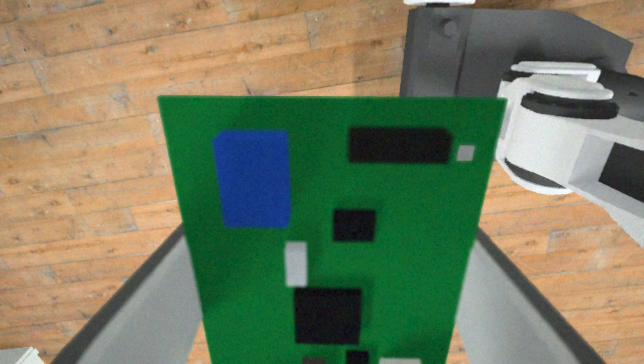

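Emit:
move(
  base={"turn_rad_s":0.27,"for_s":1},
  cameras=[],
)

Emit:
move(
  base={"x_m_s":0.4,"for_s":3},
  cameras=[],
)

Emit:
move(
  base={"turn_rad_s":-0.27,"for_s":1},
  cameras=["head_camera"],
)

Scene clock: 288.00 s.
Joint torques (N m): left_arm=[-12.54 13.27 10.56 -0.69 0.28 -0.16 0.52] | right_arm=[-20.78 -8.3 -10.08 -0.62 -0.11 0 0.33]
External joint torques (N m): left_arm=[0.8 -1.2 0.24 0.09 0.26 -0.09 0.52] | right_arm=[0.85 -0.2 0.19 0.07 -0.33 0 0.33]
Motor temperatures (°C): left_arm=[29 32 30 32 38 34 40] | right_arm=[36 34 29 32 45 35 36]
Wrist force (N): left_arm=[-1.9 -0.1 -9.3] | right_arm=[2.0 11.0 -13.9]
Wrist torque (N m): left_arm=[-0.05 -0.36 -0.16] | right_arm=[-0.09 0.82 0.53]
Wrist force, peak (N): left_arm=[-1.9 0.3 -9.8] | right_arm=[2.4 11.0 -14.0]
move: done
base_odometry: x=+0.655 y=-0.509 heading=+0.704
lidar_m: 2.22 2.46 3.34 3.29 2.76 2.27 2.20 1.75 1.37 1.35 1.45 2.14
base_status: done (sent for 1 of 1 s)
joint_positions: torso_squat_rad=+0.350 torso_shift_rad=+0.000 torso_pitch_rad=+0.400 torso_yaw_rad=+0.000 left_shoulder_pitch_rad=-0.960 left_shoulder_roll_rad=+1.442 left_shoulder_yaw_rad=-0.451 left_elbow_rad=-1.817 left_forearm_roll_rad=+1.492 left_wrist_pitch_rad=+1.651 left_hand_roll_rad=+0.620 left_gripper_m=+0.000 right_shoulder_pitch_rad=-1.709 right_shoulder_roll_rad=-0.938 right_shoulder_yaw_rad=+0.841 right_elbow_rad=-1.653 right_forearm_roll_rad=-1.548 right_wrist_pitch_rad=+1.882 right_hand_roll_rad=-1.138 right_gripper_m=+0.070 head_pan_rad=+0.000 head_tilt_rad=+0.200
joint_status: not commanded
wheel_motors_off: 0
motor_effort: left_wheel=+0(19) right_wheel=+3(23)
chest: x=-0.1076 y=-0.0007 z=+1.2231 quat_wxyz=(+0.980, +0.000, +0.199, +0.000) (m; base frame)
left_hand: x=+0.2801 y=+0.3400 z=+1.0601 quat_wxyz=(+1.000, +0.000, +0.000, +0.000) (m; base frame)
right_hand: x=+0.3101 y=-0.1199 z=+1.1400 quat_wxyz=(+1.000, +0.000, +0.000, +0.000) (m; base frame)
pictures: none
No camera images: "cameras" was empty.

Scene clock: 292.47 s.
Joint torques (N m): left_arm=[-12.38 13.25 10.39 -0.64 0.3 -0.2 0.48] | right_arm=[-20.45 -8.09 -10.26 -0.52 -0.17 0.03 0.39]
External joint torques (N m): left_arm=[0.95 -1.22 0.07 0.14 0.28 -0.12 0.48] | right_arm=[1.18 0.01 0.01 0.17 -0.4 0.03 0.39]
Motor temperatures (°C): left_arm=[29 32 30 32 38 34 40] | right_arm=[36 34 29 32 45 35 36]
Wrist force (N): left_arm=[-1.6 0.0 -9.5] | right_arm=[2.3 10.6 -13.7]
Wrist torque (N m): left_arm=[-0.05 -0.35 -0.17] | right_arm=[-0.05 0.85 0.55]
Wrist force, peak (N): left_arm=[-1.3 0.1 -9.9] | right_arm=[2.4 10.7 -14.4]
move: done
base_odometry: x=+1.570 y=+0.267 heading=+0.704
lidar_m: 1.02 1.09 2.36 3.14 3.40 3.40 3.40 1.91 1.49 1.47 1.44 1.69
base_status: done (sent for 3 of 3 s)
joint_positions: torso_squat_rad=+0.350 torso_shift_rad=+0.000 torso_pitch_rad=+0.400 torso_yaw_rad=+0.000 left_shoulder_pitch_rad=-0.960 left_shoulder_roll_rad=+1.442 left_shoulder_yaw_rad=-0.451 left_elbow_rad=-1.817 left_forearm_roll_rad=+1.492 left_wrist_pitch_rad=+1.651 left_hand_roll_rad=+0.620 left_gripper_m=+0.000 right_shoulder_pitch_rad=-1.709 right_shoulder_roll_rad=-0.938 right_shoulder_yaw_rad=+0.841 right_elbow_rad=-1.653 right_forearm_roll_rad=-1.548 right_wrist_pitch_rad=+1.882 right_hand_roll_rad=-1.138 right_gripper_m=+0.070 head_pan_rad=+0.000 head_tilt_rad=+0.200
joint_status: not commanded
wheel_motors_off: 0
motor_effort: left_wheel=+0(28) right_wheel=+0(27)
chest: x=-0.1076 y=-0.0007 z=+1.2231 quat_wxyz=(+0.980, +0.000, +0.199, +0.000) (m; base frame)
left_hand: x=+0.2801 y=+0.3400 z=+1.0601 quat_wxyz=(+1.000, +0.000, +0.000, +0.000) (m; base frame)
right_hand: x=+0.3101 y=-0.1199 z=+1.1400 quat_wxyz=(+1.000, +0.000, +0.000, +0.000) (m; base frame)
pictures: none
No camera images: "cameras" was empty.

Scene clock: 294.30 s.
Joint torques (N m): left_arm=[-12.22 13.39 10.62 -0.69 0.21 -0.18 0.49] | right_arm=[-20.44 -7.96 -10.4 -0.46 -0.11 0.02 0.42]
External joint torques (N m): left_arm=[1.11 -1.09 0.3 0.09 0.19 -0.11 0.49] | right_arm=[1.2 0.14 -0.13 0.23 -0.33 0.03 0.42]
Motor temperatures (°C): left_arm=[29 32 30 32 38 34 40] | right_arm=[36 34 29 32 45 35 36]
Wrist force (N): left_arm=[-1.7 0.0 -9.3] | right_arm=[2.1 10.9 -13.7]
Wrist torque (N m): left_arm=[-0.04 -0.37 -0.18] | right_arm=[-0.05 0.83 0.52]
Wrist force, peak (N): left_arm=[-1.6 0.0 -9.7] | right_arm=[2.2 11.0 -14.1]
move: done
base_odometry: x=+1.570 y=+0.267 heading=+0.434
lidar_m: 1.01 1.02 1.41 2.38 3.18 3.66 3.39 2.54 1.62 1.47 1.47 1.45
base_status: done (sent for 1 of 1 s)
joint_positions: torso_squat_rad=+0.350 torso_shift_rad=+0.000 torso_pitch_rad=+0.400 torso_yaw_rad=+0.000 left_shoulder_pitch_rad=-0.960 left_shoulder_roll_rad=+1.442 left_shoulder_yaw_rad=-0.451 left_elbow_rad=-1.817 left_forearm_roll_rad=+1.492 left_wrist_pitch_rad=+1.651 left_hand_roll_rad=+0.620 left_gripper_m=+0.000 right_shoulder_pitch_rad=-1.709 right_shoulder_roll_rad=-0.938 right_shoulder_yaw_rad=+0.841 right_elbow_rad=-1.653 right_forearm_roll_rad=-1.548 right_wrist_pitch_rad=+1.882 right_hand_roll_rad=-1.138 right_gripper_m=+0.070 head_pan_rad=+0.000 head_tilt_rad=+0.200
joint_status: not commanded
wheel_motors_off: 0
motor_effort: left_wheel=+2(24) right_wheel=+0(23)
chest: x=-0.1076 y=-0.0007 z=+1.2231 quat_wxyz=(+0.980, +0.000, +0.199, +0.000) (m; base frame)
left_hand: x=+0.2801 y=+0.3400 z=+1.0601 quat_wxyz=(+1.000, +0.000, +0.000, +0.000) (m; base frame)
right_hand: x=+0.3101 y=-0.1199 z=+1.1400 quat_wxyz=(+1.000, +0.000, +0.000, +0.000) (m; base frame)
pictures: head_camera
camera_calibration:
head_camera: T_world_to_cam=[[0.0153679, -0.998761, 0.0473251, -0.0685702], [-0.53127, -0.0482532, -0.845828, 1.23702], [0.847063, -0.0121438, -0.531353, 0.690183], [0, 0, 0, 1]] pos_world=[0.0736133, -0.000413947, 1.41628]

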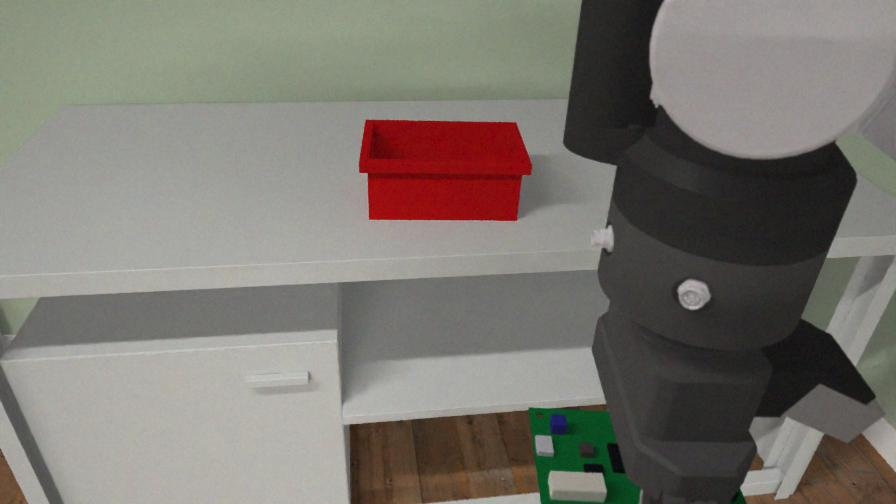

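Emit:
move(
  joints={"torso_pitch_rad":0.6,"head_tilt_rad":0.4},
  cameras=[],
)

Emit:
move(
  target={"side":"right","x":0.36,"y":-0.15,"z":1.14,"quat_wxyz":[1,0,0,0]},
  min_time_s=1.5,
  cameras=[],
)

Emit:
move(
  base={"x_m_s":0.3,"for_s":2.667},
  cameras=["head_camera","right_wrist_camera"],
)

Scene clock: 306.57 s.
Joint torques (N m): left_arm=[-10.87 13.81 10.06 -1.45 0.46 0.14 0.54] | right_arm=[-20.01 -8.25 -9.93 -1.81 -0.45 0.23 0.36]
External joint torques (N m): left_arm=[0.9 -1.37 0.24 0.09 0.21 -0.11 0.53] | right_arm=[1.19 -0.09 0.19 0.26 -0.32 0.06 0.38]
Motor temperatures (°C): left_arm=[29 32 30 32 38 34 40] | right_arm=[36 34 29 32 45 35 36]
Wrist force (N): left_arm=[-0.6 0.1 -9.2] | right_arm=[3.5 10.4 -13.5]
Wrist torque (N m): left_arm=[-0.05 -0.29 -0.18] | right_arm=[-0.01 0.90 0.53]
Wrist force, peak (N): left_arm=[-1.8 0.2 -9.6] | right_arm=[4.2 10.7 -13.8]
move: done
base_odometry: x=+1.570 y=+0.267 heading=+0.434
lidar_m: 1.02 1.03 1.41 2.37 3.19 3.66 3.40 2.56 1.63 1.46 1.48 1.45
base_status: not commanded
joint_positions: torso_squat_rad=+0.350 torso_shift_rad=+0.000 torso_pitch_rad=+0.600 torso_yaw_rad=+0.000 left_shoulder_pitch_rad=-0.960 left_shoulder_roll_rad=+1.442 left_shoulder_yaw_rad=-0.451 left_elbow_rad=-1.817 left_forearm_roll_rad=+1.492 left_wrist_pitch_rad=+1.651 left_hand_roll_rad=+0.620 left_gripper_m=+0.000 right_shoulder_pitch_rad=-1.709 right_shoulder_roll_rad=-0.938 right_shoulder_yaw_rad=+0.841 right_elbow_rad=-1.653 right_forearm_roll_rad=-1.548 right_wrist_pitch_rad=+1.882 right_hand_roll_rad=-1.138 right_gripper_m=+0.070 head_pan_rad=+0.000 head_tilt_rad=+0.400
joint_status: all done
wheel_motors_off: 0
motor_effort: left_wheel=+5(5) right_wheel=-1(2)
chest: x=-0.0533 y=-0.0007 z=+1.1935 quat_wxyz=(+0.955, +0.000, +0.295, +0.000) (m; base frame)
left_hand: x=+0.2942 y=+0.3401 z=+0.9567 quat_wxyz=(+0.995, +0.000, +0.100, +0.000) (m; base frame)
right_hand: x=+0.3395 y=-0.1199 z=+1.0290 quat_wxyz=(+0.995, +0.000, +0.100, +0.000) (m; base frame)
pictures: none
No camera images: "cameras" was empty.

Scene clock: 308.40 s.
Joint torques (N m): left_arm=[-10.88 14.03 9.97 -1.48 0.44 0.15 0.47] | right_arm=[-19.48 -7.99 -10.6 -0.01 -0.22 0.17 -0.28]
External joint torques (N m): left_arm=[0.89 -1.16 0.15 0.06 0.19 -0.09 0.45] | right_arm=[0.53 -0.45 -0.48 -0.3 -0.44 0.18 -0.28]
Motor temperatures (°C): left_arm=[29 32 30 32 38 34 40] | right_arm=[36 34 29 32 45 35 36]
Wrist force (N): left_arm=[-0.7 0.1 -9.1] | right_arm=[2.4 10.5 -13.7]
Wrist torque (N m): left_arm=[-0.05 -0.32 -0.17] | right_arm=[-0.02 0.86 0.54]
Wrist force, peak (N): left_arm=[-0.7 0.1 -9.5] | right_arm=[3.5 11.0 -13.8]
move: done
base_odometry: x=+1.570 y=+0.267 heading=+0.434
lidar_m: 1.01 1.03 1.40 2.37 3.18 3.67 3.40 2.54 1.61 1.47 1.47 1.45
base_status: not commanded
joint_positions: torso_squat_rad=+0.350 torso_shift_rad=+0.000 torso_pitch_rad=+0.600 torso_yaw_rad=+0.000 left_shoulder_pitch_rad=-0.960 left_shoulder_roll_rad=+1.442 left_shoulder_yaw_rad=-0.451 left_elbow_rad=-1.817 left_forearm_roll_rad=+1.492 left_wrist_pitch_rad=+1.651 left_hand_roll_rad=+0.620 left_gripper_m=+0.000 right_shoulder_pitch_rad=-1.953 right_shoulder_roll_rad=-1.138 right_shoulder_yaw_rad=+0.835 right_elbow_rad=-1.740 right_forearm_roll_rad=-1.670 right_wrist_pitch_rad=+1.919 right_hand_roll_rad=-1.149 right_gripper_m=+0.070 head_pan_rad=+0.000 head_tilt_rad=+0.400
joint_status: all done
wheel_motors_off: 0
motor_effort: left_wheel=+4(5) right_wheel=+1(2)
chest: x=-0.0533 y=-0.0007 z=+1.1935 quat_wxyz=(+0.955, +0.000, +0.295, +0.000) (m; base frame)
left_hand: x=+0.2942 y=+0.3401 z=+0.9567 quat_wxyz=(+0.995, +0.000, +0.100, +0.000) (m; base frame)
right_hand: x=+0.3601 y=-0.1500 z=+1.1400 quat_wxyz=(+1.000, +0.001, -0.001, +0.000) (m; base frame)
right_hand_status: reached (checked arc, planned for 1.5 s): 0 mm and 0.1 deg off.
pictures: none
No camera images: "cameras" was empty.

Scene clock: 312.13 s.
Joint torques (N m): left_arm=[-11 13.82 9.96 -1.45 0.42 0.12 0.56] | right_arm=[-19.12 -7.88 -10.11 0.24 -0.28 0.16 -0.41]
External joint torques (N m): left_arm=[0.77 -1.36 0.14 0.08 0.17 -0.13 0.55] | right_arm=[0.88 -0.35 0.01 -0.05 -0.51 0.17 -0.41]
Motor temperatures (°C): left_arm=[29 32 30 32 38 34 40] | right_arm=[36 34 29 32 45 35 36]
Wrist force (N): left_arm=[-0.7 -0.1 -9.4] | right_arm=[2.3 10.8 -13.5]
Wrist torque (N m): left_arm=[-0.04 -0.32 -0.18] | right_arm=[-0.07 0.86 0.54]
Wrist force, peak (N): left_arm=[-0.4 0.2 -9.6] | right_arm=[2.4 11.0 -13.9]
move: done
base_odometry: x=+2.296 y=+0.604 heading=+0.434
lidar_m: 0.87 0.28 0.28 0.56 3.30 4.05 4.19 2.32 1.47 1.33 0.96 0.96
base_status: done (sent for 2.67 of 2.67 s)
joint_positions: torso_squat_rad=+0.350 torso_shift_rad=+0.000 torso_pitch_rad=+0.600 torso_yaw_rad=+0.000 left_shoulder_pitch_rad=-0.960 left_shoulder_roll_rad=+1.442 left_shoulder_yaw_rad=-0.451 left_elbow_rad=-1.817 left_forearm_roll_rad=+1.492 left_wrist_pitch_rad=+1.651 left_hand_roll_rad=+0.620 left_gripper_m=+0.000 right_shoulder_pitch_rad=-1.953 right_shoulder_roll_rad=-1.138 right_shoulder_yaw_rad=+0.835 right_elbow_rad=-1.740 right_forearm_roll_rad=-1.670 right_wrist_pitch_rad=+1.919 right_hand_roll_rad=-1.149 right_gripper_m=+0.070 head_pan_rad=+0.000 head_tilt_rad=+0.400
joint_status: not commanded
wheel_motors_off: 0
motor_effort: left_wheel=-3(30) right_wheel=-1(26)
chest: x=-0.0533 y=-0.0007 z=+1.1935 quat_wxyz=(+0.955, +0.000, +0.295, +0.000) (m; base frame)
left_hand: x=+0.2942 y=+0.3401 z=+0.9567 quat_wxyz=(+0.995, +0.000, +0.100, +0.000) (m; base frame)
right_hand: x=+0.3601 y=-0.1500 z=+1.1401 quat_wxyz=(+1.000, +0.001, -0.001, +0.000) (m; base frame)
pictures: head_camera, right_wrist_camera
camera_calibration:
head_camera: T_world_to_cam=[[0.0328896, -0.998755, 0.0375162, -0.0555422], [-0.818691, -0.048453, -0.572187, 0.892828], [0.573292, -0.0118951, -0.819265, 0.997224], [0, 0, 0, 1]] pos_world=[0.161076, -0.000350796, 1.32994]
right_wrist_camera: T_world_to_cam=[[-0.999608, 0.0210243, -0.0184948, 0.386623], [0.0105757, 0.895042, 0.445857, -0.344624], [0.0259275, 0.445486, -0.894913, 1.14948], [0, 0, 0, 1]] pos_world=[0.360313, -0.211755, 1.18949]

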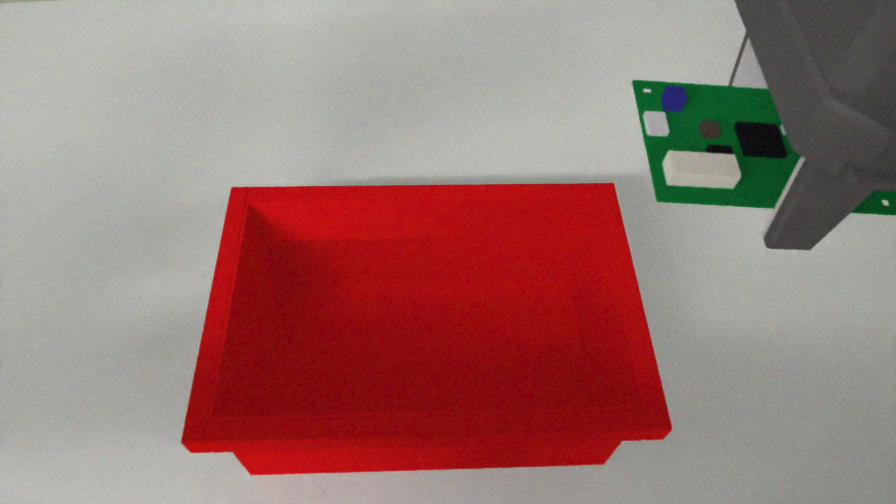

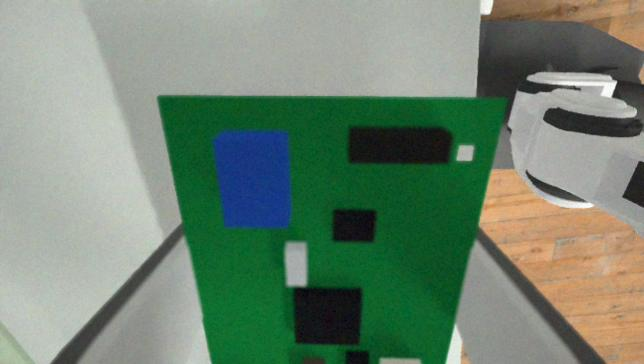

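Emit:
move(
  target={"side":"right","x":0.395,"y":0.062,"z":1.13,"quat_wxyz":[1,0,0,0]},
  min_time_s=2,
  cameras=[],
)

Emit:
move(
  target={"side":"right","x":0.395,"y":0.062,"z":0.98,"quat_wxyz":[1,0,0,0]},
  min_time_s=2,
  cameras=["head_camera","right_wrist_camera"],
)

Scene clock: 334.07 s.
Joint torques (N m): left_arm=[-10.85 13.84 10.05 -1.4 0.45 0.14 0.46] | right_arm=[-24.13 -6.3 -6.29 -0.27 0.27 -0.28 0.34]
External joint torques (N m): left_arm=[0.92 -1.34 0.23 0.13 0.2 -0.11 0.45] | right_arm=[1.12 1.54 1.53 1.01 0.03 -0.26 0.34]
Motor temperatures (°C): left_arm=[29 32 30 32 38 34 40] | right_arm=[36 34 29 32 45 35 36]
Wrist force (N): left_arm=[-0.5 0.2 -9.0] | right_arm=[2.3 10.8 -13.6]
Wrist torque (N m): left_arm=[-0.07 -0.30 -0.18] | right_arm=[-0.06 0.84 0.53]
Wrist force, peak (N): left_arm=[-0.4 0.0 -9.5] | right_arm=[2.2 11.0 -13.9]
move: done
base_odometry: x=+2.296 y=+0.604 heading=+0.434
lidar_m: 0.88 0.28 0.28 0.57 3.30 4.06 4.19 2.33 1.47 1.33 0.95 0.97
base_status: not commanded
joint_positions: torso_squat_rad=+0.350 torso_shift_rad=+0.000 torso_pitch_rad=+0.600 torso_yaw_rad=+0.000 left_shoulder_pitch_rad=-0.960 left_shoulder_roll_rad=+1.442 left_shoulder_yaw_rad=-0.451 left_elbow_rad=-1.817 left_forearm_roll_rad=+1.492 left_wrist_pitch_rad=+1.651 left_hand_roll_rad=+0.620 left_gripper_m=+0.000 right_shoulder_pitch_rad=-2.269 right_shoulder_roll_rad=-0.416 right_shoulder_yaw_rad=+1.002 right_elbow_rad=-0.966 right_forearm_roll_rad=-1.473 right_wrist_pitch_rad=+1.848 right_hand_roll_rad=-1.123 right_gripper_m=+0.070 head_pan_rad=+0.000 head_tilt_rad=+0.400
joint_status: all done
wheel_motors_off: 0
motor_effort: left_wheel=-2(4) right_wheel=-1(3)
chest: x=-0.0534 y=-0.0007 z=+1.1935 quat_wxyz=(+0.955, +0.000, +0.295, +0.000) (m; base frame)
left_hand: x=+0.2942 y=+0.3401 z=+0.9567 quat_wxyz=(+0.995, +0.000, +0.100, +0.000) (m; base frame)
right_hand: x=+0.3943 y=+0.0615 z=+1.1301 quat_wxyz=(+1.000, +0.003, -0.003, -0.001) (m; base frame)
right_hand_status: reached (checked arc, planned for 2.0 s): 1 mm and 0.5 deg off.
pictures: none
No camera images: "cameras" was empty.

Scene clock: 336.40 s.
Joint torques (N m): left_arm=[-10.95 14.04 9.91 -1.48 0.42 0.16 0.51] | right_arm=[-22.05 -3.97 -6.59 -2.25 0.35 -0.24 -0.42]
External joint torques (N m): left_arm=[0.82 -1.15 0.09 0.06 0.18 -0.09 0.5] | right_arm=[3.19 1.99 1.71 -0.08 0.12 -0.24 -0.42]
Motor temperatures (°C): left_arm=[29 32 30 32 38 34 40] | right_arm=[36 34 29 32 45 35 36]
Wrist force (N): left_arm=[-0.7 -0.1 -9.1] | right_arm=[2.1 10.6 -13.2]
Wrist torque (N m): left_arm=[-0.03 -0.31 -0.18] | right_arm=[-0.06 0.82 0.50]
Wrist force, peak (N): left_arm=[-0.4 0.1 -9.5] | right_arm=[2.1 11.1 -13.8]
move: done
base_odometry: x=+2.296 y=+0.604 heading=+0.434
lidar_m: 0.88 0.28 0.29 0.57 3.30 4.07 4.19 2.32 1.47 1.33 0.95 0.97
base_status: not commanded
joint_positions: torso_squat_rad=+0.350 torso_shift_rad=+0.000 torso_pitch_rad=+0.600 torso_yaw_rad=+0.000 left_shoulder_pitch_rad=-0.960 left_shoulder_roll_rad=+1.442 left_shoulder_yaw_rad=-0.451 left_elbow_rad=-1.817 left_forearm_roll_rad=+1.492 left_wrist_pitch_rad=+1.651 left_hand_roll_rad=+0.620 left_gripper_m=+0.000 right_shoulder_pitch_rad=-1.996 right_shoulder_roll_rad=-0.370 right_shoulder_yaw_rad=+1.128 right_elbow_rad=-1.020 right_forearm_roll_rad=-1.332 right_wrist_pitch_rad=+1.595 right_hand_roll_rad=-1.128 right_gripper_m=+0.070 head_pan_rad=+0.000 head_tilt_rad=+0.400
joint_status: all done
wheel_motors_off: 0
motor_effort: left_wheel=-4(5) right_wheel=+0(3)
chest: x=-0.0534 y=-0.0007 z=+1.1935 quat_wxyz=(+0.955, +0.000, +0.295, +0.000) (m; base frame)
left_hand: x=+0.2942 y=+0.3401 z=+0.9567 quat_wxyz=(+0.995, +0.000, +0.100, +0.000) (m; base frame)
right_hand: x=+0.3952 y=+0.0619 z=+0.9804 quat_wxyz=(+1.000, +0.000, -0.001, +0.000) (m; base frame)
right_hand_status: reached (checked arc, planned for 2.0 s): 0 mm and 0.1 deg off.
pictures: head_camera, right_wrist_camera
camera_calibration:
head_camera: T_world_to_cam=[[0.0328841, -0.998755, 0.037512, -0.0555391], [-0.818662, -0.0484468, -0.572229, 0.892852], [0.573334, -0.0118924, -0.819236, 0.997219], [0, 0, 0, 1]] pos_world=[0.161031, -0.000354828, 1.32996]
right_wrist_camera: T_world_to_cam=[[-0.999622, 0.0206914, -0.0180771, 0.413973], [0.0104972, 0.895628, 0.44468, -0.462341], [0.0253914, 0.444323, -0.895507, 0.91212], [0, 0, 0, 1]] pos_world=[0.39551, 0.000243802, 1.02989]

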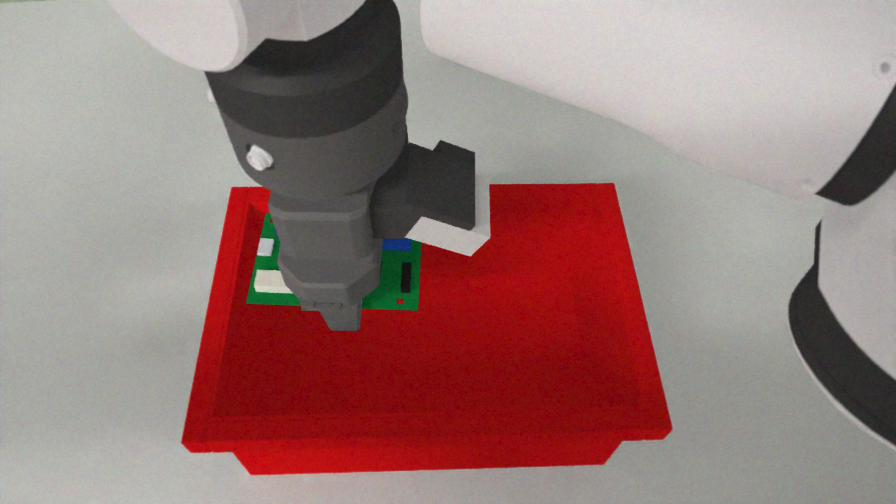

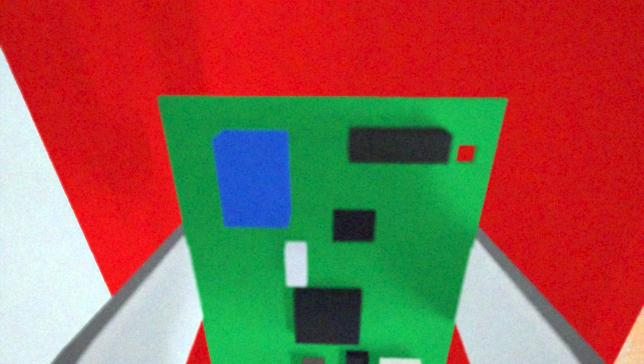

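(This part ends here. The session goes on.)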